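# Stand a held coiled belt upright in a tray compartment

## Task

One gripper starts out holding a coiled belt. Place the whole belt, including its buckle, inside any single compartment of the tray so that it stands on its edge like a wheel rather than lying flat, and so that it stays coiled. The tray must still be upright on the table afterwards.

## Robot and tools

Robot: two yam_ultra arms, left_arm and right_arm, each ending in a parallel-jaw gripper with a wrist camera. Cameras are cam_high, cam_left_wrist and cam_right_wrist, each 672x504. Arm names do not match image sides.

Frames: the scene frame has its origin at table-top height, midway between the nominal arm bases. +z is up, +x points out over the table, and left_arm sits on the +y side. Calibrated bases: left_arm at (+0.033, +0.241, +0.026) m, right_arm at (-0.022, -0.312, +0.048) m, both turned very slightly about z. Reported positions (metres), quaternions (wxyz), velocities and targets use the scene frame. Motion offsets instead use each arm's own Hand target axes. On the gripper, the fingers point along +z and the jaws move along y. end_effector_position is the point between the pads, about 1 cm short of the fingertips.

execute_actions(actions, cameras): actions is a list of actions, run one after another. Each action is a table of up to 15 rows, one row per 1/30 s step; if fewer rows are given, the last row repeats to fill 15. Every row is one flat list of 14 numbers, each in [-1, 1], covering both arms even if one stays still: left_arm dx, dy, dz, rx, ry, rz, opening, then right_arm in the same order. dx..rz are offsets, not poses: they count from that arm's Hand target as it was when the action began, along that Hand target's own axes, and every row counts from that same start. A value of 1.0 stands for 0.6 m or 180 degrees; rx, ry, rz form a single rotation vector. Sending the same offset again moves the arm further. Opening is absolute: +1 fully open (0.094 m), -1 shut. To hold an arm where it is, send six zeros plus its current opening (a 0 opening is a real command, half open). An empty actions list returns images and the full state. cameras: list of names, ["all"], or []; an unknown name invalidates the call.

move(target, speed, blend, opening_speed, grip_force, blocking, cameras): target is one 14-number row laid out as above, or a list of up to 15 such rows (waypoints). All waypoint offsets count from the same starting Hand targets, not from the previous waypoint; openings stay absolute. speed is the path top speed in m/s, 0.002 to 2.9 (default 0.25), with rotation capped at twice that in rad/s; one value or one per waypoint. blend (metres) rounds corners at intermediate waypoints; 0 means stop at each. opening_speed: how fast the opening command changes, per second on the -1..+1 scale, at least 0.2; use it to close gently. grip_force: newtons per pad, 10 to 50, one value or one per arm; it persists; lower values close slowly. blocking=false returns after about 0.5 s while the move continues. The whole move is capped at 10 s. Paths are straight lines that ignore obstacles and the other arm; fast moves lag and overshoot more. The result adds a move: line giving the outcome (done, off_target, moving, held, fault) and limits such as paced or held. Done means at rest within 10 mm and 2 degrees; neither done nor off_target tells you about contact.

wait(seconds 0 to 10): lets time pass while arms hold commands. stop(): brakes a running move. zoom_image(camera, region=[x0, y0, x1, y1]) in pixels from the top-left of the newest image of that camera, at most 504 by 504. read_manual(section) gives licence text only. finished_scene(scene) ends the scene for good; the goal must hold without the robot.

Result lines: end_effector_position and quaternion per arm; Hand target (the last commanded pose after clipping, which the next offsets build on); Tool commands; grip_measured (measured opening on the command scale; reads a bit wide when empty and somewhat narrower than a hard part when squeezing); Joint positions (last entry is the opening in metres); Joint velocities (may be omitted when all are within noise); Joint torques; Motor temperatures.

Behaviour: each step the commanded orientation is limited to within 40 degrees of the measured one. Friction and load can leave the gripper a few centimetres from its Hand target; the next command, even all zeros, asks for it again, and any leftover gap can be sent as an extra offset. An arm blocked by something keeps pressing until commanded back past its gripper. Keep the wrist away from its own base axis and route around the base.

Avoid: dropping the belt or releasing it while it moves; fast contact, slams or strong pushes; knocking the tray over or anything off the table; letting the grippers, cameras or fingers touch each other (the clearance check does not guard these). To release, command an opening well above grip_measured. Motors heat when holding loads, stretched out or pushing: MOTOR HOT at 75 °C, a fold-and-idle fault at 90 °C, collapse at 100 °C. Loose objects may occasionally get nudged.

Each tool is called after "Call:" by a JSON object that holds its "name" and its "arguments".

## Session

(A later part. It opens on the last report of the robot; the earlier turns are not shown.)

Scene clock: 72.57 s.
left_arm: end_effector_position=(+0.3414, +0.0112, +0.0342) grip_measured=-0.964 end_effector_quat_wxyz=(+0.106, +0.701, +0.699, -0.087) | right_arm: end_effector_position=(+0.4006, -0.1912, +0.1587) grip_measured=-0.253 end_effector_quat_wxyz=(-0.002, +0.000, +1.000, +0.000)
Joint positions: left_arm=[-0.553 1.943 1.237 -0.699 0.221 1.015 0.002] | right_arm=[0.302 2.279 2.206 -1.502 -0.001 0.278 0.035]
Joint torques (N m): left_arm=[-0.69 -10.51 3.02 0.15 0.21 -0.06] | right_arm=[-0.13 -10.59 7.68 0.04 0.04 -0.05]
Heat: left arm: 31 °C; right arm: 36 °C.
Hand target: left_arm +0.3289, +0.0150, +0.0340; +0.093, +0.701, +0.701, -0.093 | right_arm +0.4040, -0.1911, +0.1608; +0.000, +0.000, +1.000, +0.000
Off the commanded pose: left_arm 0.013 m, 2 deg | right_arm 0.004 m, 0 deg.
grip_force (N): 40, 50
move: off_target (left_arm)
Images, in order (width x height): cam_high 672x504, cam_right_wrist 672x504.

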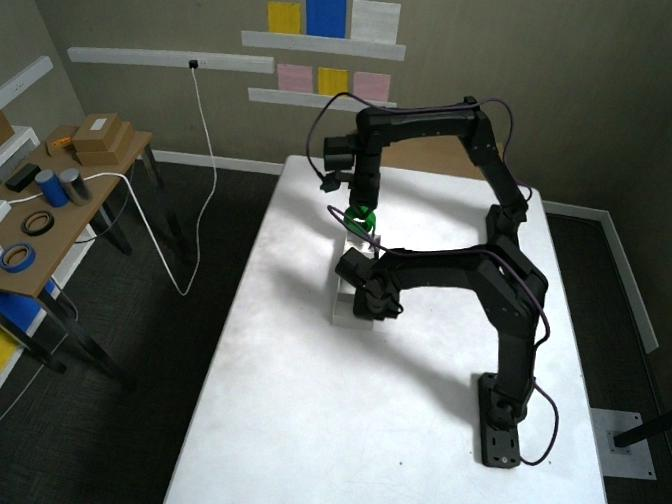

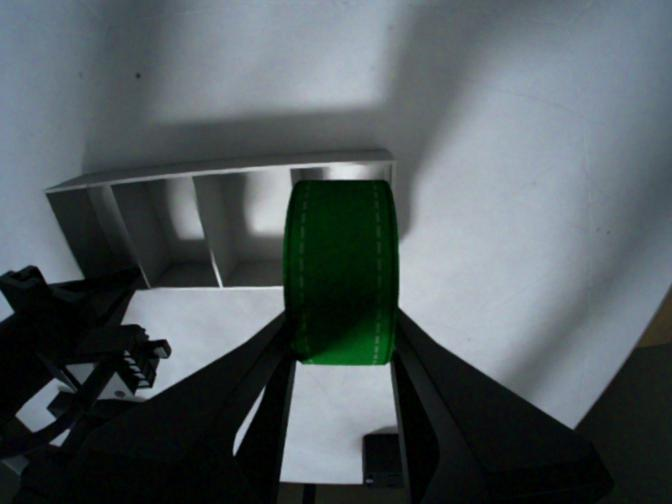

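Call:
{"name": "move", "arguments": {"target": [0, 0, 0, 0, 0, 0, -1, 0.003, -0.003, 0.1, 0, 0, 0, -0.8], "speed": 0.12, "cameras": ["cam_high", "cam_right_wrist"]}}

Call:
{"name": "zoom_image", "arguments": {"camera": "cam_high", "region": [325, 190, 415, 270]}}

Scene clock: 74.33 s.
left_arm: end_effector_position=(+0.3414, +0.0112, +0.0342) grip_measured=-0.964 end_effector_quat_wxyz=(+0.106, +0.701, +0.699, -0.087) | right_arm: end_effector_position=(+0.3991, -0.1930, +0.0986) grip_measured=-0.253 end_effector_quat_wxyz=(-0.011, +0.000, +1.000, -0.004)
Joint positions: left_arm=[-0.553 1.943 1.237 -0.699 0.221 1.015 0.002] | right_arm=[0.301 2.279 1.967 -1.282 0.002 0.276 0.035]
Joint torques (N m): left_arm=[-0.7 -10.51 3.03 0.15 0.21 -0.06] | right_arm=[-0.18 -12.82 4.08 0.37 0.01 -0.05]
Heat: left arm: 31 °C; right arm: 36 °C.
Hand target: left_arm +0.3289, +0.0150, +0.0340; +0.093, +0.701, +0.701, -0.093 | right_arm +0.4022, -0.1928, +0.1008; +0.000, +0.000, +1.000, +0.000
Off the commanded pose: left_arm 0.013 m, 2 deg | right_arm 0.004 m, 1 deg.
grip_force (N): 40, 50
move: off_target (left_arm)
Images, in order (width x height): cam_high 672x504, cam_right_wrist 672x504.

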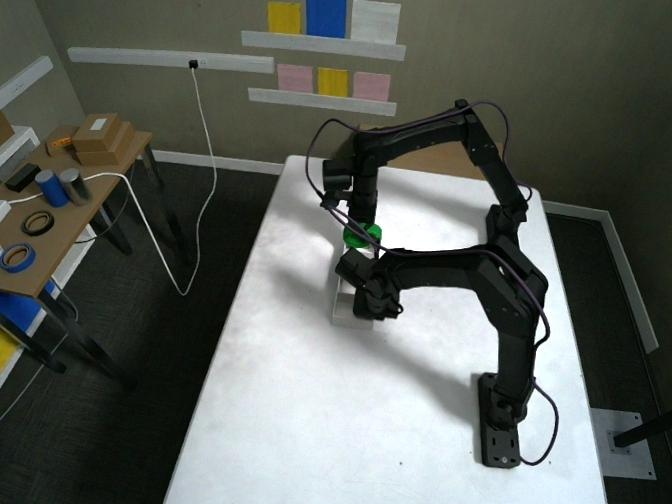

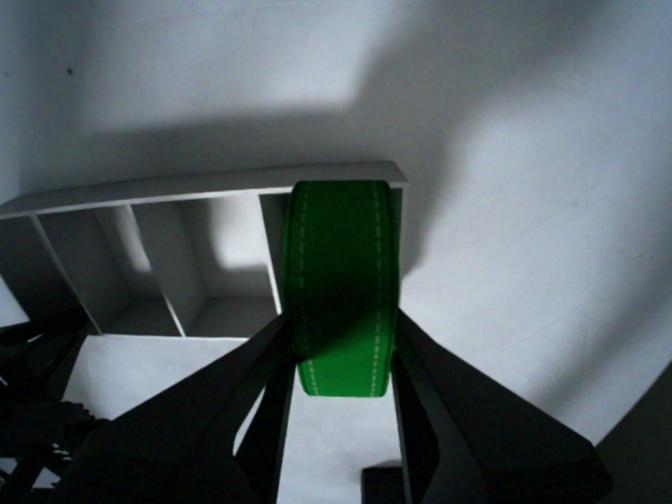

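Scaled by 5.600 from the camera's 672x504 image, which has a finer 960x720 frame.

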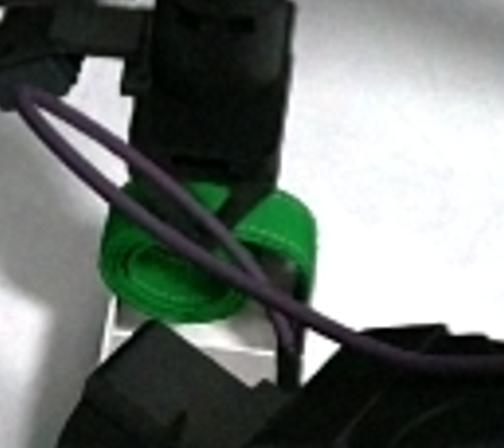

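Call:
{"name": "move", "arguments": {"target": [0, 0, 0, 0, 0, 0, -1, -0.0263, 0, -0.0437, 0, 0, 0, -0.8], "speed": 0.12, "cameras": ["cam_high", "cam_right_wrist"]}}

Call:
{"name": "zoom_image", "arguments": {"camera": "cam_high", "region": [325, 190, 415, 270]}}

Scene clock: 79.03 s.
left_arm: end_effector_position=(+0.3414, +0.0112, +0.0342) grip_measured=-0.964 end_effector_quat_wxyz=(+0.106, +0.701, +0.699, -0.087) | right_arm: end_effector_position=(+0.4141, -0.1914, +0.1250) grip_measured=-0.253 end_effector_quat_wxyz=(-0.001, +0.000, +1.000, -0.001)
Joint positions: left_arm=[-0.553 1.943 1.237 -0.699 0.221 1.015 0.002] | right_arm=[0.295 2.328 2.155 -1.401 0.002 0.269 0.035]
Joint torques (N m): left_arm=[-0.7 -10.51 3.02 0.15 0.21 -0.06] | right_arm=[-0.5 -11.02 7.77 0.09 0.01 -0.08]
Heat: left arm: 31 °C; right arm: 36 °C.
Hand target: left_arm +0.3289, +0.0150, +0.0340; +0.093, +0.701, +0.701, -0.093 | right_arm +0.4180, -0.1929, +0.1270; +0.000, +0.000, +1.000, +0.000
Off the commanded pose: left_arm 0.013 m, 2 deg | right_arm 0.005 m, 0 deg.
grip_force (N): 40, 50
move: off_target (left_arm)
Images, in order (width x height): cam_high 672x504, cam_right_wrist 672x504.

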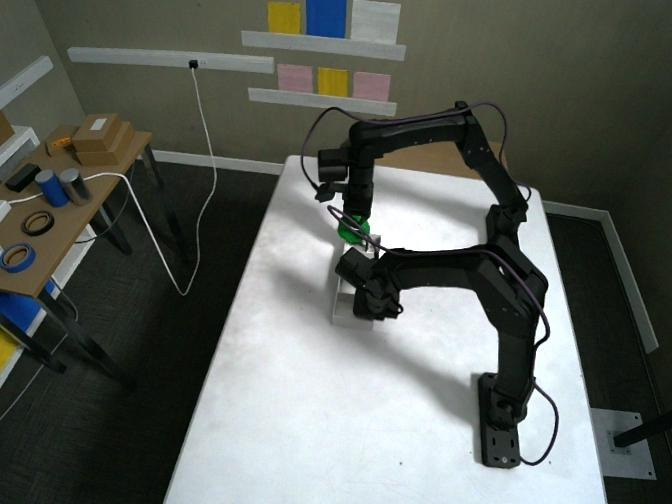

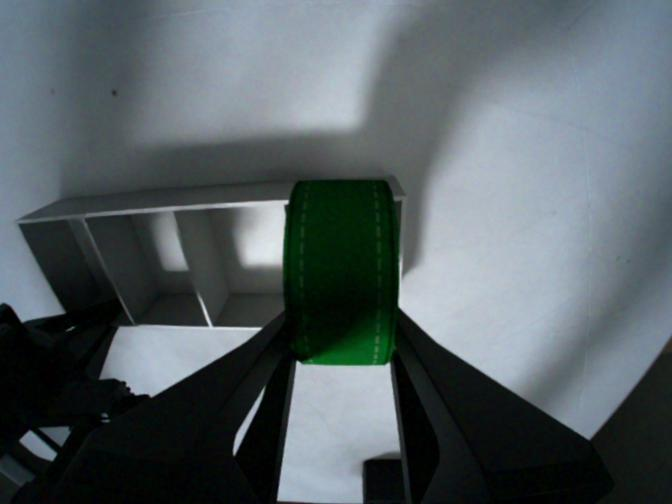

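Scaled by 5.600 from the camera's 672x504 image, which has a finer 960x720 frame.

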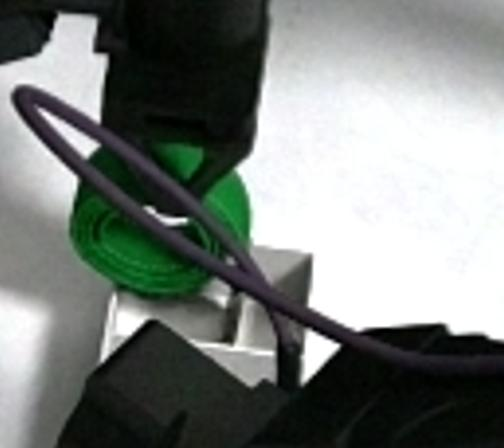

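Call:
{"name": "move", "arguments": {"target": [0, 0, 0, 0, 0, 0, -1, 0.0467, -0.0017, 0.045, 0, 0, 0, -0.8], "speed": 0.08, "cameras": ["cam_high", "cam_right_wrist"]}}

Call:
{"name": "zoom_image", "arguments": {"camera": "cam_high", "region": [325, 190, 415, 270]}}

Scene clock: 81.13 s.
left_arm: end_effector_position=(+0.3414, +0.0112, +0.0342) grip_measured=-0.964 end_effector_quat_wxyz=(+0.106, +0.701, +0.699, -0.087) | right_arm: end_effector_position=(+0.3846, -0.1979, +0.0853) grip_measured=-0.253 end_effector_quat_wxyz=(-0.028, +0.000, +1.000, -0.007)
Joint positions: left_arm=[-0.553 1.943 1.237 -0.699 0.221 1.015 0.002] | right_arm=[0.298 2.255 1.872 -1.245 -0.001 0.273 0.035]
Joint torques (N m): left_arm=[-0.72 -10.52 3.03 0.14 0.21 -0.06] | right_arm=[0.5 -15.24 4.08 0.33 0.03 0.02]
Heat: left arm: 30 °C; right arm: 36 °C.
Hand target: left_arm +0.3289, +0.0150, +0.0340; +0.093, +0.701, +0.701, -0.093 | right_arm +0.3899, -0.1939, +0.1001; +0.000, +0.000, +1.000, +0.000
Off the commanded pose: left_arm 0.013 m, 2 deg | right_arm 0.016 m, 3 deg.
grip_force (N): 40, 50
move: off_target (left_arm, right_arm)
Images, in order (width x height): cam_high 672x504, cam_right_wrist 672x504.

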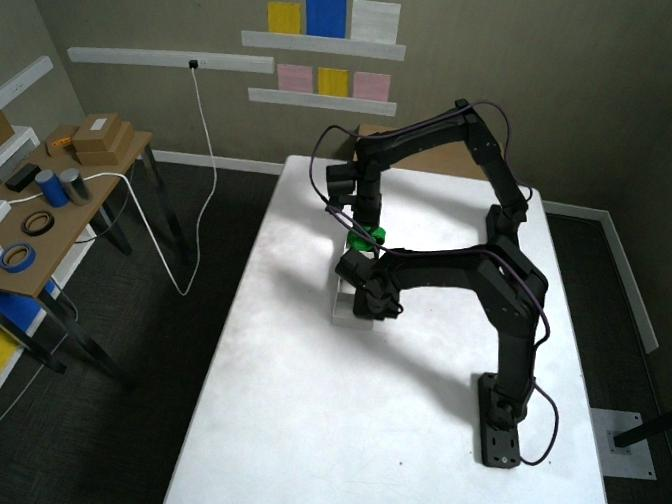

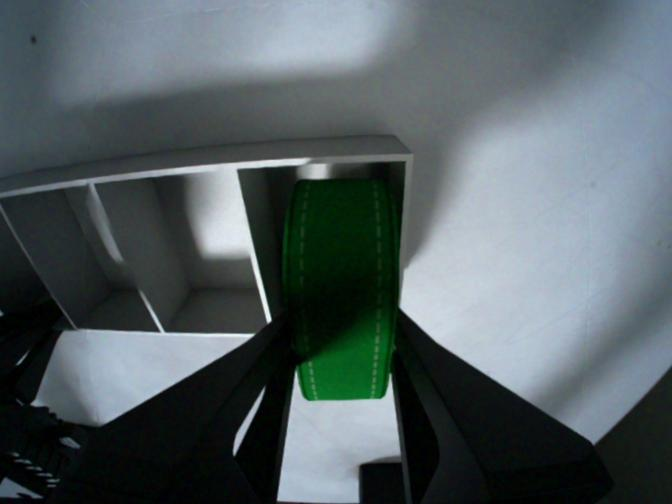

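Scaled by 5.600 from the camera's 672x504 image, which has a finer 960x720 frame.

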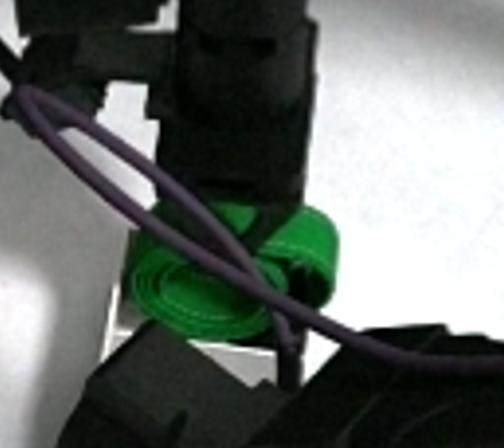

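Call:
{"name": "move", "arguments": {"target": [[0, 0, 0, 0, 0, 0, -1, -0.0317, 0, -0.05, 0, 0, 0, -0.8],[0, 0, 0, 0, 0, 0, -1, -0.08, 0, -0.04, 0, 0, 0, -0.8]], "speed": 0.12, "blend": [0.01, 0], "cameras": ["cam_high", "cam_right_wrist"]}}

Call:
{"name": "zoom_image", "arguments": {"camera": "cam_high", "region": [325, 190, 415, 270]}}

Scene clock: 86.43 s.
left_arm: end_effector_position=(+0.3414, +0.0112, +0.0342) grip_measured=-0.964 end_effector_quat_wxyz=(+0.106, +0.701, +0.699, -0.087) | right_arm: end_effector_position=(+0.4347, -0.1916, +0.1228) grip_measured=-0.253 end_effector_quat_wxyz=(-0.001, +0.000, +1.000, +0.000)
Joint positions: left_arm=[-0.553 1.943 1.237 -0.699 0.221 1.015 0.002] | right_arm=[0.282 2.449 2.361 -1.484 -0.001 0.256 0.035]
Joint torques (N m): left_arm=[-0.7 -10.51 3.02 0.15 0.21 -0.06] | right_arm=[-0.49 -11.63 7.68 0.06 0.03 -0.07]
Heat: left arm: 30 °C; right arm: 36 °C.
Hand target: left_arm +0.3289, +0.0150, +0.0340; +0.093, +0.701, +0.701, -0.093 | right_arm +0.4379, -0.1939, +0.1241; +0.000, +0.000, +1.000, +0.000
Off the commanded pose: left_arm 0.013 m, 2 deg | right_arm 0.004 m, 0 deg.
grip_force (N): 40, 50
move: off_target (left_arm)
Images, in order (width x height): cam_high 672x504, cam_right_wrist 672x504.

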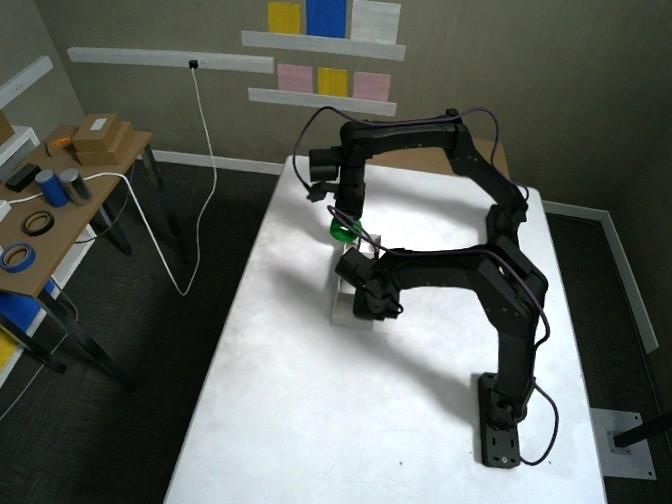

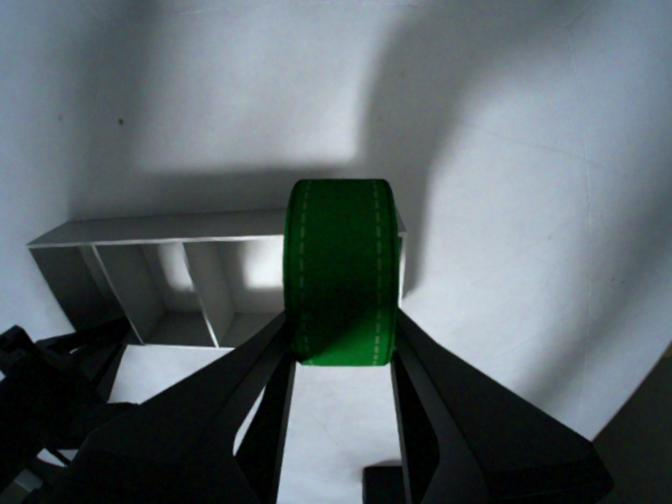

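Scaled by 5.600 from the camera's 672x504 image, which has a finer 960x720 frame.

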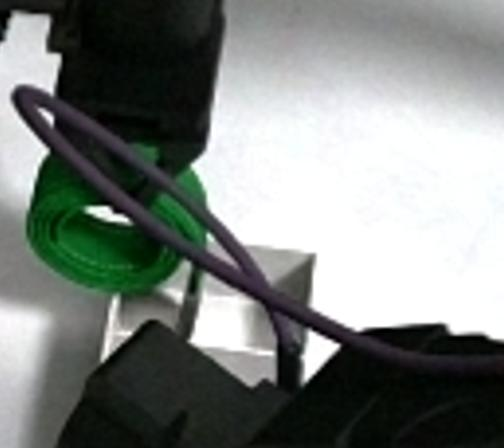

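Call:
{"name": "move", "arguments": {"target": [0, 0, 0, 0, 0, 0, -1, 0.0567, 0, 0.0333, 0, 0, 0, -0.8], "speed": 0.08, "cameras": ["cam_high", "cam_right_wrist"]}}

Call:
{"name": "zoom_image", "arguments": {"camera": "cam_high", "region": [325, 190, 415, 270]}}

Scene clock: 88.53 s.
left_arm: end_effector_position=(+0.3414, +0.0112, +0.0342) grip_measured=-0.964 end_effector_quat_wxyz=(+0.106, +0.701, +0.699, -0.087) | right_arm: end_effector_position=(+0.3996, -0.1966, +0.0968) grip_measured=-0.253 end_effector_quat_wxyz=(-0.022, +0.001, +1.000, -0.003)
Joint positions: left_arm=[-0.553 1.943 1.237 -0.699 0.221 1.015 0.002] | right_arm=[0.289 2.301 1.996 -1.309 -0.005 0.265 0.035]
Joint torques (N m): left_arm=[-0.69 -10.51 3.02 0.15 0.2 -0.06] | right_arm=[0.47 -14.3 3.59 0.43 0.07 -0.01]
Heat: left arm: 30 °C; right arm: 36 °C.
Hand target: left_arm +0.3289, +0.0150, +0.0340; +0.093, +0.701, +0.701, -0.093 | right_arm +0.4039, -0.1938, +0.1041; +0.000, +0.000, +1.000, +0.000
Off the commanded pose: left_arm 0.013 m, 2 deg | right_arm 0.009 m, 2 deg.
grip_force (N): 40, 50
move: off_target (left_arm)
Images, in order (width x height): cam_high 672x504, cam_right_wrist 672x504.

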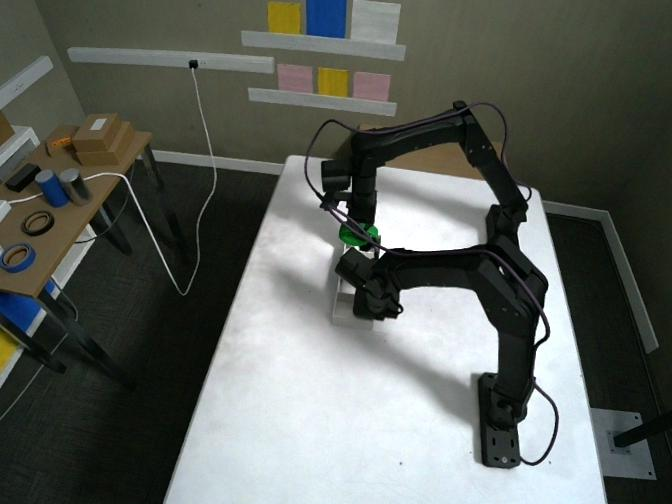

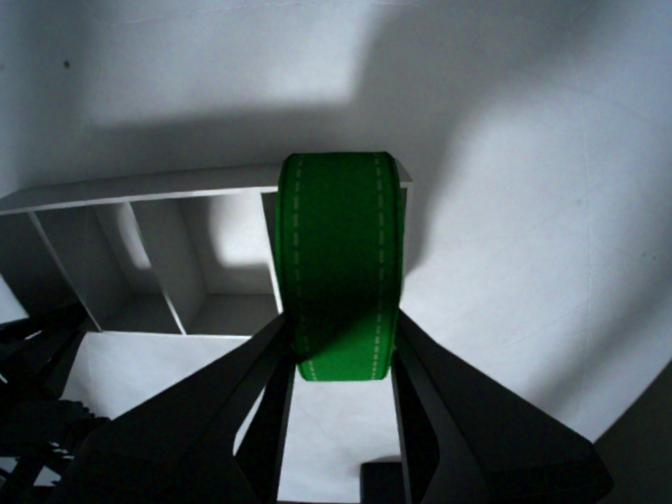

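Scaled by 5.600 from the camera's 672x504 image, which has a finer 960x720 frame.

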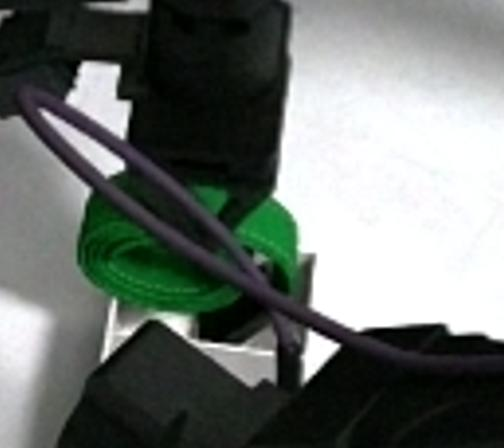

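Call:
{"name": "move", "arguments": {"target": [0, 0, 0, 0, 0, 0, -1, 0.03, 0.003, -0.005, 0, 0, 0, -0.8], "speed": 0.08, "cameras": ["cam_high", "cam_right_wrist"]}}

Call:
{"name": "zoom_image", "arguments": {"camera": "cam_high", "region": [325, 190, 415, 270]}}

Scene clock: 94.77 s.
left_arm: end_effector_position=(+0.3414, +0.0112, +0.0342) grip_measured=-0.964 end_effector_quat_wxyz=(+0.106, +0.701, +0.699, -0.087) | right_arm: end_effector_position=(+0.3800, -0.1955, +0.0896) grip_measured=-0.253 end_effector_quat_wxyz=(-0.032, +0.000, +0.999, -0.006)
Joint positions: left_arm=[-0.553 1.943 1.237 -0.699 0.221 1.015 0.002] | right_arm=[0.304 2.244 1.87 -1.261 -0.005 0.279 0.035]
Joint torques (N m): left_arm=[-0.72 -10.51 3.02 0.15 0.2 -0.06] | right_arm=[0.5 -15.69 4.14 0.32 0.04 0]
Heat: left arm: 30 °C; right arm: 37 °C.
Hand target: left_arm +0.3289, +0.0150, +0.0340; +0.093, +0.701, +0.701, -0.093 | right_arm +0.3860, -0.1922, +0.1071; +0.000, +0.000, +1.000, +0.000
Off the commanded pose: left_arm 0.013 m, 2 deg | right_arm 0.019 m, 4 deg.
grip_force (N): 40, 50
move: off_target (left_arm, right_arm)
Images, in order (width x height): cam_high 672x504, cam_right_wrist 672x504.

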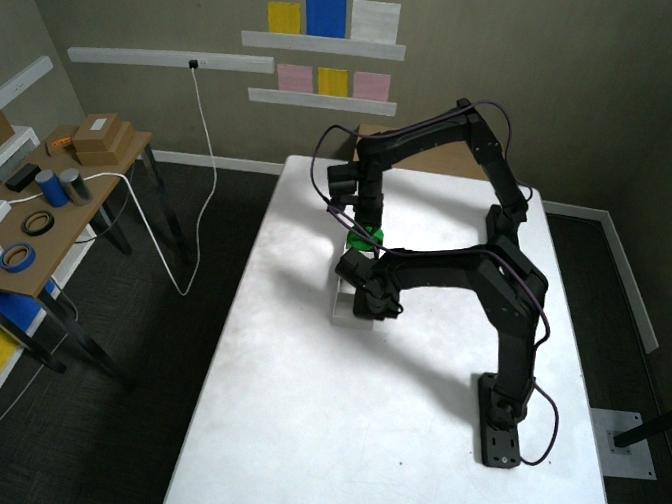

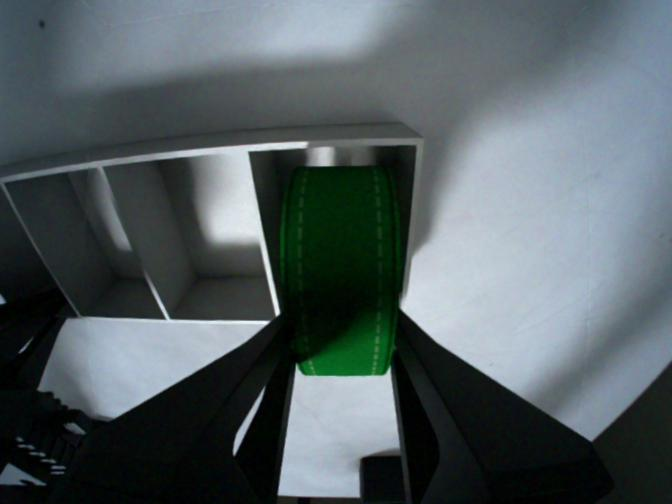

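Scaled by 5.600 from the camera's 672x504 image, which has a finer 960x720 frame.

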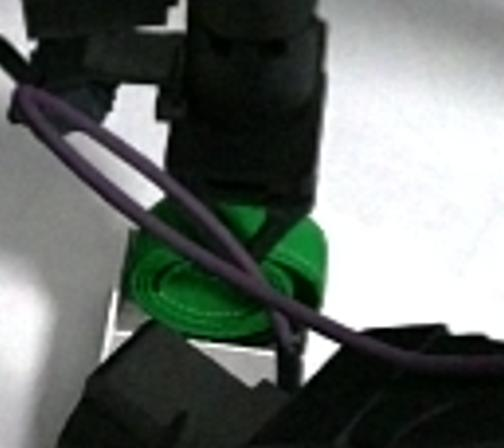

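Call:
{"name": "move", "arguments": {"target": [0, 0, 0, 0, 0, 0, -1, -0.003, 0, 0.035, 0, 0, 0, -0.8], "speed": 0.06, "cameras": ["cam_high", "cam_right_wrist"]}}

Call:
{"name": "zoom_image", "arguments": {"camera": "cam_high", "region": [325, 190, 415, 270]}}

Scene clock: 97.87 s.
left_arm: end_effector_position=(+0.3414, +0.0112, +0.0342) grip_measured=-0.964 end_effector_quat_wxyz=(+0.106, +0.701, +0.699, -0.087) | right_arm: end_effector_position=(+0.3838, -0.1948, +0.0794) grip_measured=-0.253 end_effector_quat_wxyz=(-0.020, +0.000, +1.000, -0.004)
Joint positions: left_arm=[-0.553 1.943 1.237 -0.699 0.221 1.015 0.002] | right_arm=[0.304 2.242 1.828 -1.198 -0.003 0.279 0.035]
Joint torques (N m): left_arm=[-0.69 -10.5 3.03 0.15 0.21 -0.06] | right_arm=[0.42 -13.86 3.48 0.43 0.05 0.02]
Heat: left arm: 30 °C; right arm: 36 °C.
Hand target: left_arm +0.3289, +0.0150, +0.0340; +0.093, +0.701, +0.701, -0.093 | right_arm +0.3877, -0.1922, +0.0860; +0.000, +0.000, +1.000, +0.000
Off the commanded pose: left_arm 0.013 m, 2 deg | right_arm 0.008 m, 2 deg.
grip_force (N): 40, 50
move: off_target (left_arm)
Images, in order (width x height): cam_high 672x504, cam_right_wrist 672x504.

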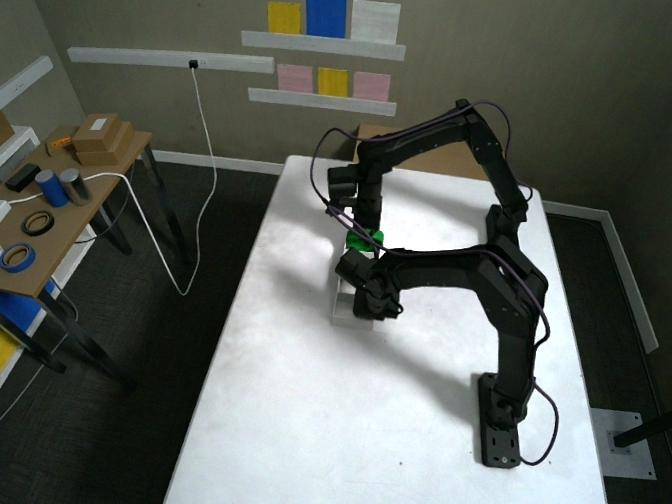

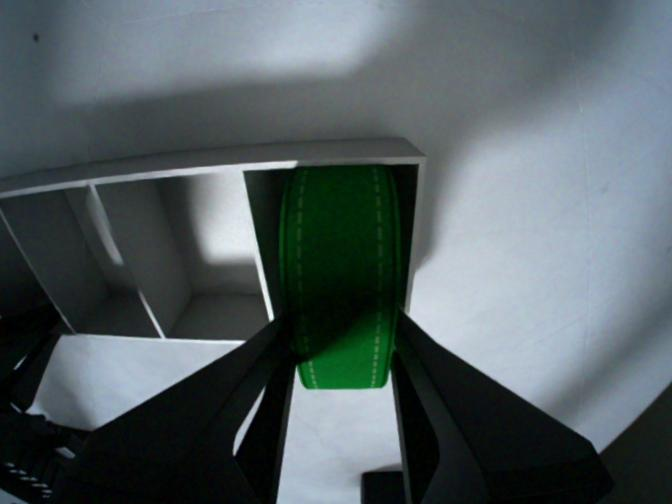

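Scaled by 5.600 from the camera's 672x504 image, which has a finer 960x720 frame.

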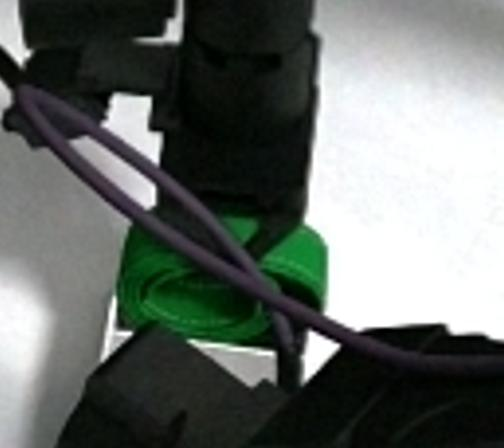

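Call:
{"name": "move", "arguments": {"target": [[-0.0064, 0.0207, 0.0017, 0, 0, 0, -1, 0, 0, -0.05, 0, 0, 0, -0.8],[-0.0064, 0.0207, 0.0017, 0, 0, 0, -0.5, 0, 0, -0.1, 0, 0, 0, -0.8],[-0.0587, 0.0207, -0.1915, 0, 0, 0, -0.5, 0, 0, -0.1833, 0, 0, 0, -0.8],[0.0195, 0.0683, -0.3438, -0.2827, -0.375, -0.2165, -0.5, 0, 0, -0.1833, 0, 0, 0, -0.8],[0.0015, -0.0192, -0.218, 0.0544, -0.4137, -0.0712, 0.0, 0.187, 0.2222, -0.1442, 0, 0, 0, -0.8]], "speed": [0.1, 0.15, 0.25, 0.3, 0.3], "cameras": ["all"]}}

Call:
{"name": "zoom_image", "arguments": {"camera": "cam_high", "region": [330, 180, 490, 320]}}

Scene clock: 117.07 s.
left_arm: end_effector_position=(+0.3161, +0.0508, +0.1647) grip_measured=-0.502 end_effector_quat_wxyz=(+0.437, +0.433, +0.563, -0.553) | right_arm: end_effector_position=(+0.2732, -0.0591, +0.1543) grip_measured=-0.253 end_effector_quat_wxyz=(-0.025, -0.003, +1.000, -0.018)
Joint positions: left_arm=[-0.05 1.842 0.528 1.16 1.52 -0.092 0.023] | right_arm=[0.73 2.095 1.891 -1.428 -0.004 0.698 0.035]
Joint torques (N m): left_arm=[-0.27 -4.3 4.38 1.14 0.33 -0.03] | right_arm=[-0.08 -14.99 4.33 0.18 0.06 0.06]
Heat: left arm: 31 °C; right arm: 38 °C.
Hand target: left_arm +0.3175, +0.0499, +0.1600; +0.430, +0.431, +0.561, -0.561 | right_arm +0.2755, -0.0588, +0.1726; +0.000, +0.000, +1.000, +0.000
Tool commands: left_gripper/opening=-0.5 right_gripper/opening=-0.8
Off the commanded pose: left_arm 0.005 m, 1 deg | right_arm 0.018 m, 3 deg.
grip_force (N): 40, 50
move: off_target (right_arm; path cut at 10 s); path passed 4 of 5 targets; target 5's new opening was not sent

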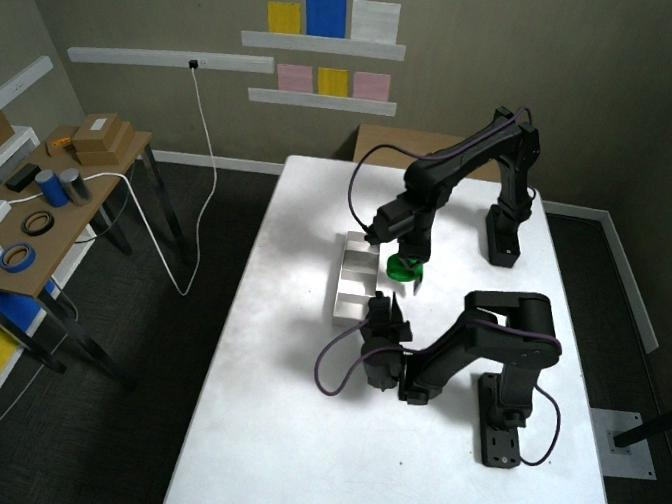

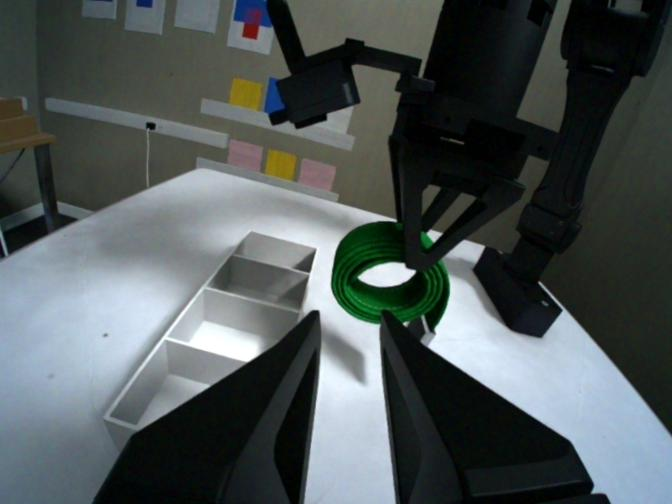

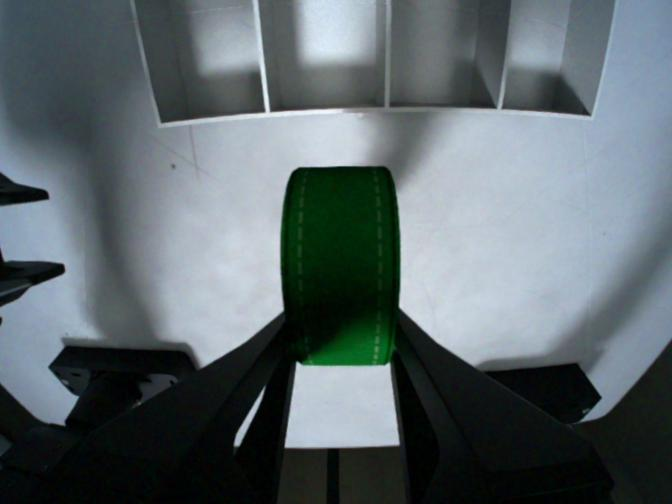

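Scaled by 3.150 from the camera's 672x504 image, which has a finer 960x720 frame.

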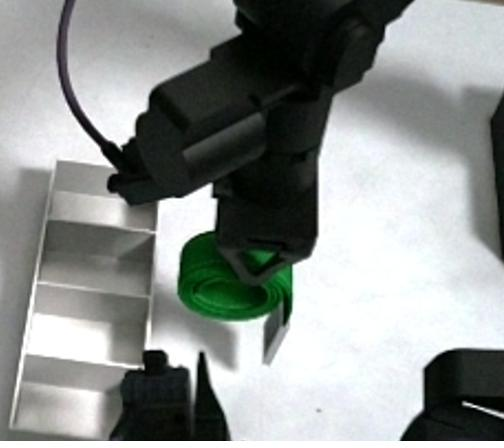

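Call:
{"name": "move", "arguments": {"target": [[0.0375, 0.005, 0.1467, 0, 0, 0, 0.0, 0, 0, 0, 0, 0, 0, -0.8],[0.0375, 0.005, 0.1467, 0, 0, 0, -1, 0, 0, 0, 0, 0, 0, -0.8]], "speed": 0.12, "opening_speed": 1.0, "grip_force": [50, 50], "cameras": ["cam_left_wrist", "cam_right_wrist"]}}

Scene clock: 122.53 s.
left_arm: end_effector_position=(+0.3111, -0.0363, +0.1439) grip_measured=-0.996 end_effector_quat_wxyz=(+0.434, +0.434, +0.557, -0.559) | right_arm: end_effector_position=(+0.2747, -0.0587, +0.1576) grip_measured=-0.253 end_effector_quat_wxyz=(-0.018, -0.002, +1.000, -0.015)
Joint positions: left_arm=[-0.351 2.036 0.57 1.473 1.235 -0.255 0] | right_arm=[0.73 2.086 1.891 -1.422 -0.001 0.701 0.035]
Joint torques (N m): left_arm=[-0.24 -5.3 3.82 1.31 0.01 -0.03] | right_arm=[-0.09 -14.12 4.4 0.2 0.03 0.01]
Motor temperatures (°C): left_arm=[26 30 30 27 25 23 25] | right_arm=[27 39 34 29 22 23 26]
Heat: left arm: 30 °C; right arm: 39 °C.
Hand target: left_arm +0.3145, -0.0382, +0.1374; +0.430, +0.431, +0.561, -0.561 | right_arm +0.2755, -0.0587, +0.1726; +0.000, +0.000, +1.000, +0.000
Off the commanded pose: left_arm 0.008 m, 1 deg | right_arm 0.015 m, 3 deg.
move: off_target (right_arm)
Images, in order (width x height): cam_left_wrist 672x504, cam_right_wrist 672x504.

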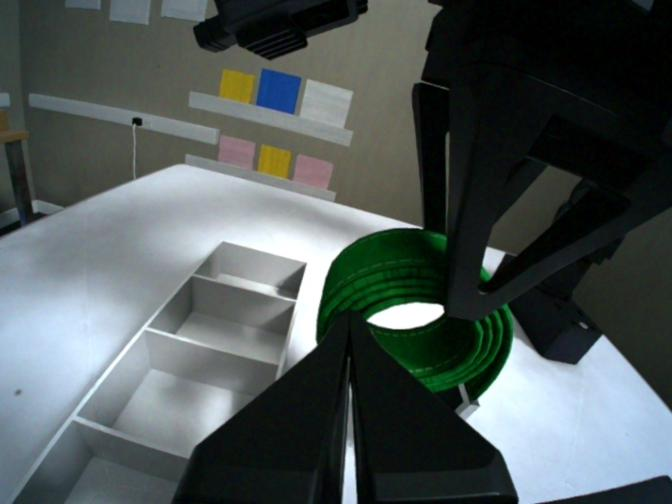

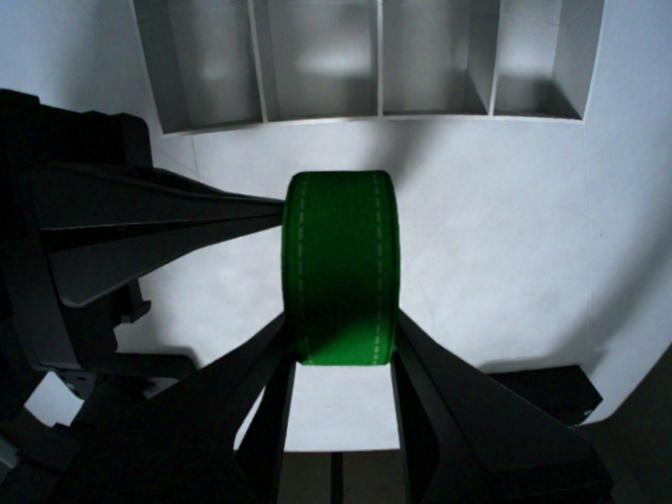

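Call:
{"name": "move", "arguments": {"target": [[0, 0, 0, 0, 0, 0, 0.0, 0, 0, 0, 0, 0, 0, -0.8],[0, 0.005, 0.0258, 0, 0, 0, 0.0, 0, 0, 0, 0, 0, 0, -0.8],[0, 0.005, 0.0258, 0, 0, 0, -1, 0, 0, 0, 0, 0, 0, -0.8]], "speed": 0.1, "opening_speed": 1.0, "cameras": ["cam_left_wrist", "cam_right_wrist"]}}

Scene clock: 126.80 s.
left_arm: end_effector_position=(+0.3119, -0.0503, +0.1414) grip_measured=-0.725 end_effector_quat_wxyz=(+0.433, +0.437, +0.555, -0.560) | right_arm: end_effector_position=(+0.2781, -0.0614, +0.1605) grip_measured=-0.253 end_effector_quat_wxyz=(-0.008, +0.002, +1.000, -0.018)
Joint positions: left_arm=[-0.392 2.059 0.6 1.466 1.201 -0.251 0.013] | right_arm=[0.727 2.078 1.891 -1.419 0.016 0.706 0.035]
Joint torques (N m): left_arm=[-0.53 -5.96 4.3 1.25 -0.11 -0.1] | right_arm=[0.16 -13.35 4.48 0.19 -0.12 -0.05]
Heat: left arm: 30 °C; right arm: 38 °C.
Hand target: left_arm +0.3174, -0.0537, +0.1368; +0.430, +0.431, +0.561, -0.561 | right_arm +0.2755, -0.0588, +0.1726; +0.000, +0.000, +1.000, +0.000
Off the commanded pose: left_arm 0.008 m, 1 deg | right_arm 0.013 m, 2 deg.
move: off_target (right_arm)
Images, in order (width x height): cam_left_wrist 672x504, cam_right_wrist 672x504.

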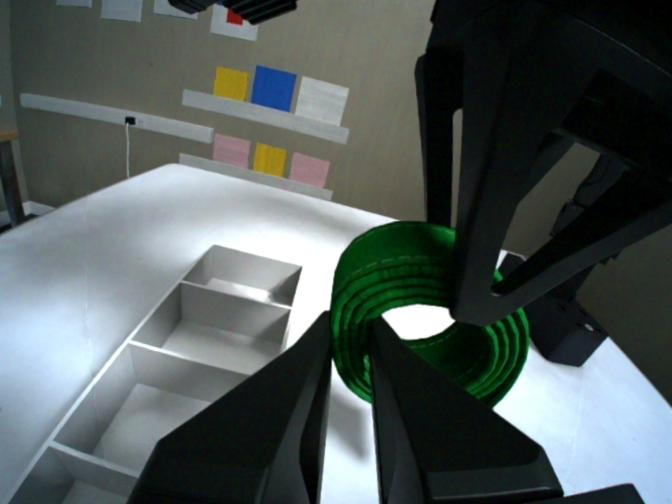

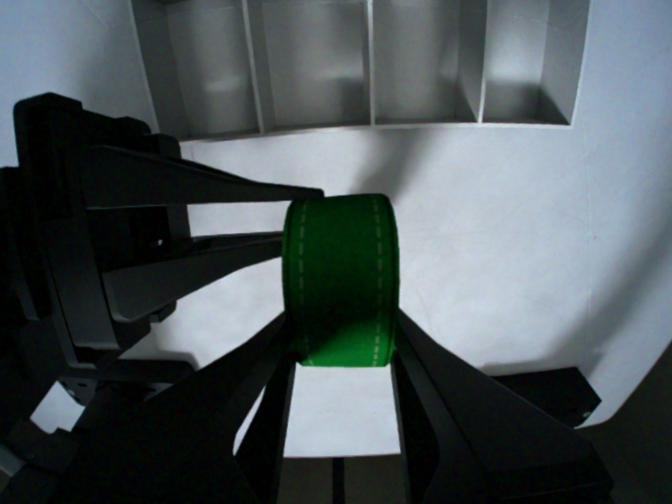

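Call:
{"name": "move", "arguments": {"target": [[0, 0, 0, 0, 0, 0, -1, 0, 0, 0, 0, 0, 0, 0.0],[0, 0, 0, 0, 0, 0, -1, -0.0083, -0.002, -0.109, 0, 0, 0, 0.0],[0.0396, -0.0183, 0, 0, 0, -0.2778, -1, -0.0083, -0.002, -0.109, 0, 0, 0, 0.0]], "speed": 0.15, "opening_speed": 0.8, "blend": [0, 0.01, 0], "cameras": ["all"]}}

Call:
{"name": "zoom_image", "arguments": {"camera": "cam_high", "region": [330, 180, 490, 320]}}

Scene clock: 133.70 s.
left_arm: end_effector_position=(+0.3037, -0.0530, +0.1248) grip_measured=-0.731 end_effector_quat_wxyz=(+0.158, +0.159, +0.689, -0.690) | right_arm: end_effector_position=(+0.2790, -0.0573, +0.2157) grip_measured=-0.003 end_effector_quat_wxyz=(+0.016, -0.001, +1.000, +0.012)
Joint positions: left_arm=[-0.413 2.127 0.57 1.56 1.172 -1.121 0.013] | right_arm=[0.727 2.045 2.063 -1.549 0.002 0.7 0.047]
Joint torques (N m): left_arm=[-0.64 -5.74 1.55 1.54 -0.01 -0.07] | right_arm=[-0.7 -13.27 6.97 0.16 0.01 -0.07]
Heat: left arm: 30 °C; right arm: 39 °C.
Hand target: left_arm +0.3006, -0.0537, +0.1166; +0.153, +0.153, +0.690, -0.690 | right_arm +0.2806, -0.0600, +0.2379; +0.000, +0.000, +1.000, -0.001
Off the commanded pose: left_arm 0.009 m, 1 deg | right_arm 0.022 m, 2 deg.
joint sent to its limit (left arm) — joint 4 (wrist pitch), upper limit. The joint targets still meet the commanded pose.
joint sent to its limit (right arm) — joint 4 (wrist pitch), lower limit. The joint targets are off in orientation, not in position.
move: off_target (right_arm)

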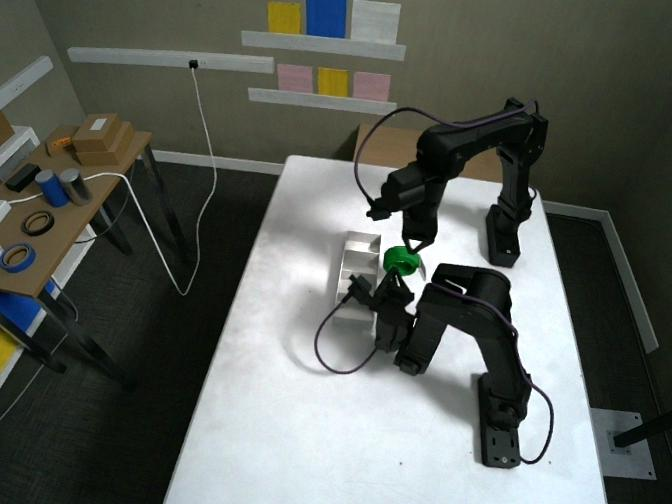

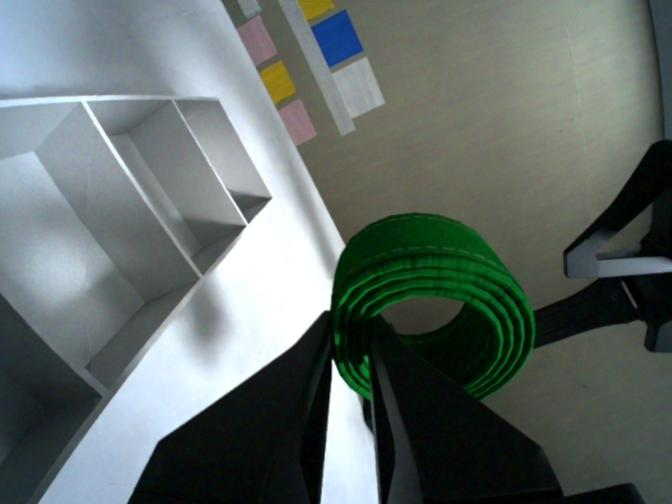

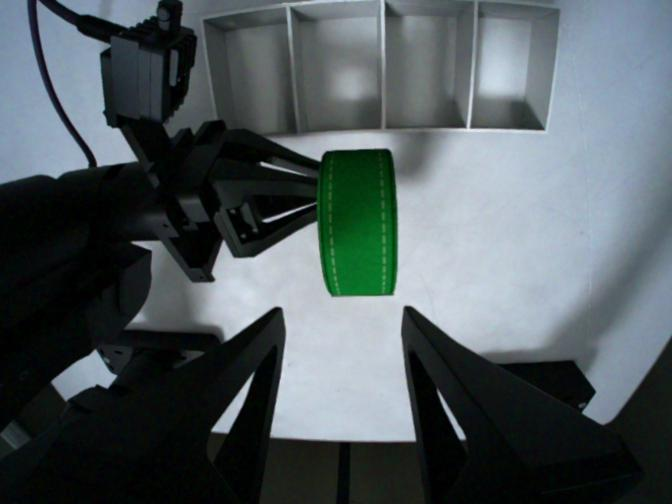

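Scaled by 3.150 from the camera's 672x504 image, which has a finer 960x720 frame.

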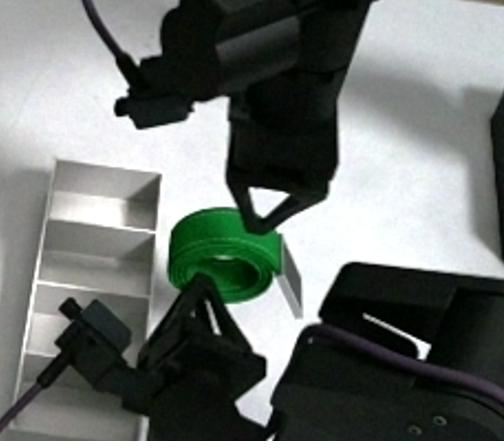

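Call:
{"name": "move", "arguments": {"target": [[-0.0107, -0.0012, 0, 0, 0, 0.0667, -1, -0.0157, -0.0058, 0.03, 0, 0, 0, 0.1],[-0.0107, -0.0012, 0, 0, 0, 0.0667, -1, -0.0157, -0.0058, 0.1232, 0, 0, 0, 0.1],[-0.0107, -0.0012, 0, 0, 0, 0.0667, -1, -0.0157, -0.0058, 0.1232, 0, 0, 0, -0.8]], "speed": 0.15, "opening_speed": 0.8, "blend": [0.01, 0, 0], "cameras": ["all"]}}

Call:
{"name": "zoom_image", "arguments": {"camera": "cam_high", "region": [330, 180, 490, 320]}}

Scene clock: 140.37 s.
left_arm: end_effector_position=(+0.3041, -0.0530, +0.1248) grip_measured=-0.732 end_effector_quat_wxyz=(+0.225, +0.224, +0.670, -0.671) | right_arm: end_effector_position=(+0.2856, -0.0634, +0.1678) grip_measured=-0.259 end_effector_quat_wxyz=(-0.004, -0.003, +1.000, -0.002)
Joint positions: left_arm=[-0.413 2.127 0.57 1.56 1.17 -0.929 0.013] | right_arm=[0.703 2.069 1.907 -1.417 -0.002 0.673 0.035]
Joint torques (N m): left_arm=[0.08 -6.09 3.11 1.36 0.09 0.07] | right_arm=[-0.5 -9.85 4.49 0.38 0.04 -0.04]
Heat: left arm: 30 °C; right arm: 39 °C.
Hand target: left_arm +0.3061, -0.0537, +0.1199; +0.224, +0.225, +0.671, -0.670 | right_arm +0.2899, -0.0635, +0.1641; +0.000, +0.000, +1.000, +0.000
Off the commanded pose: left_arm 0.005 m, 0 deg | right_arm 0.006 m, 1 deg.
move: done

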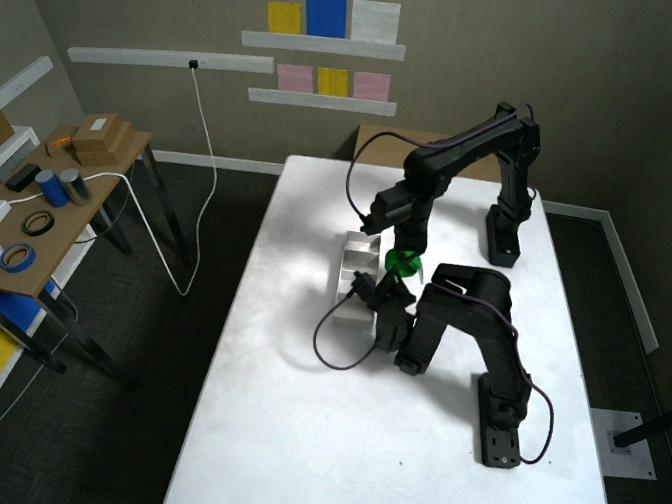

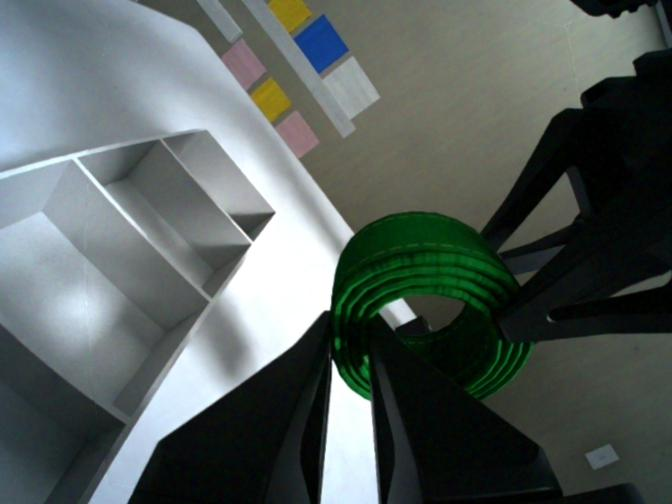

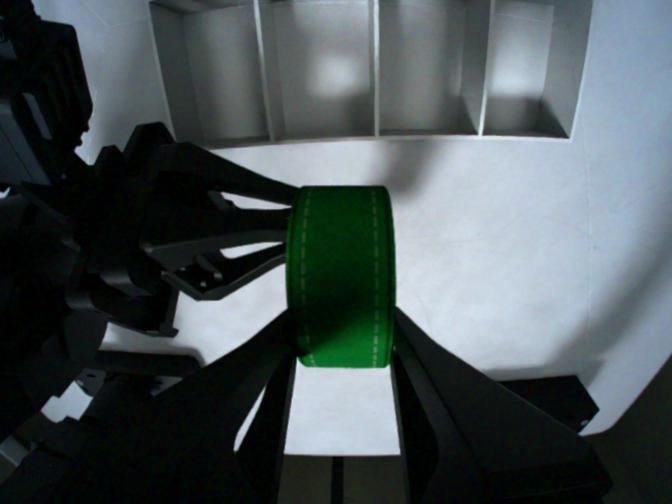

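Scaled by 3.150 from the camera's 672x504 image, which has a finer 960x720 frame.

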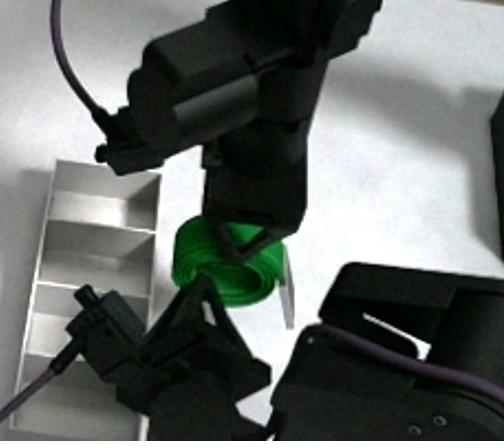

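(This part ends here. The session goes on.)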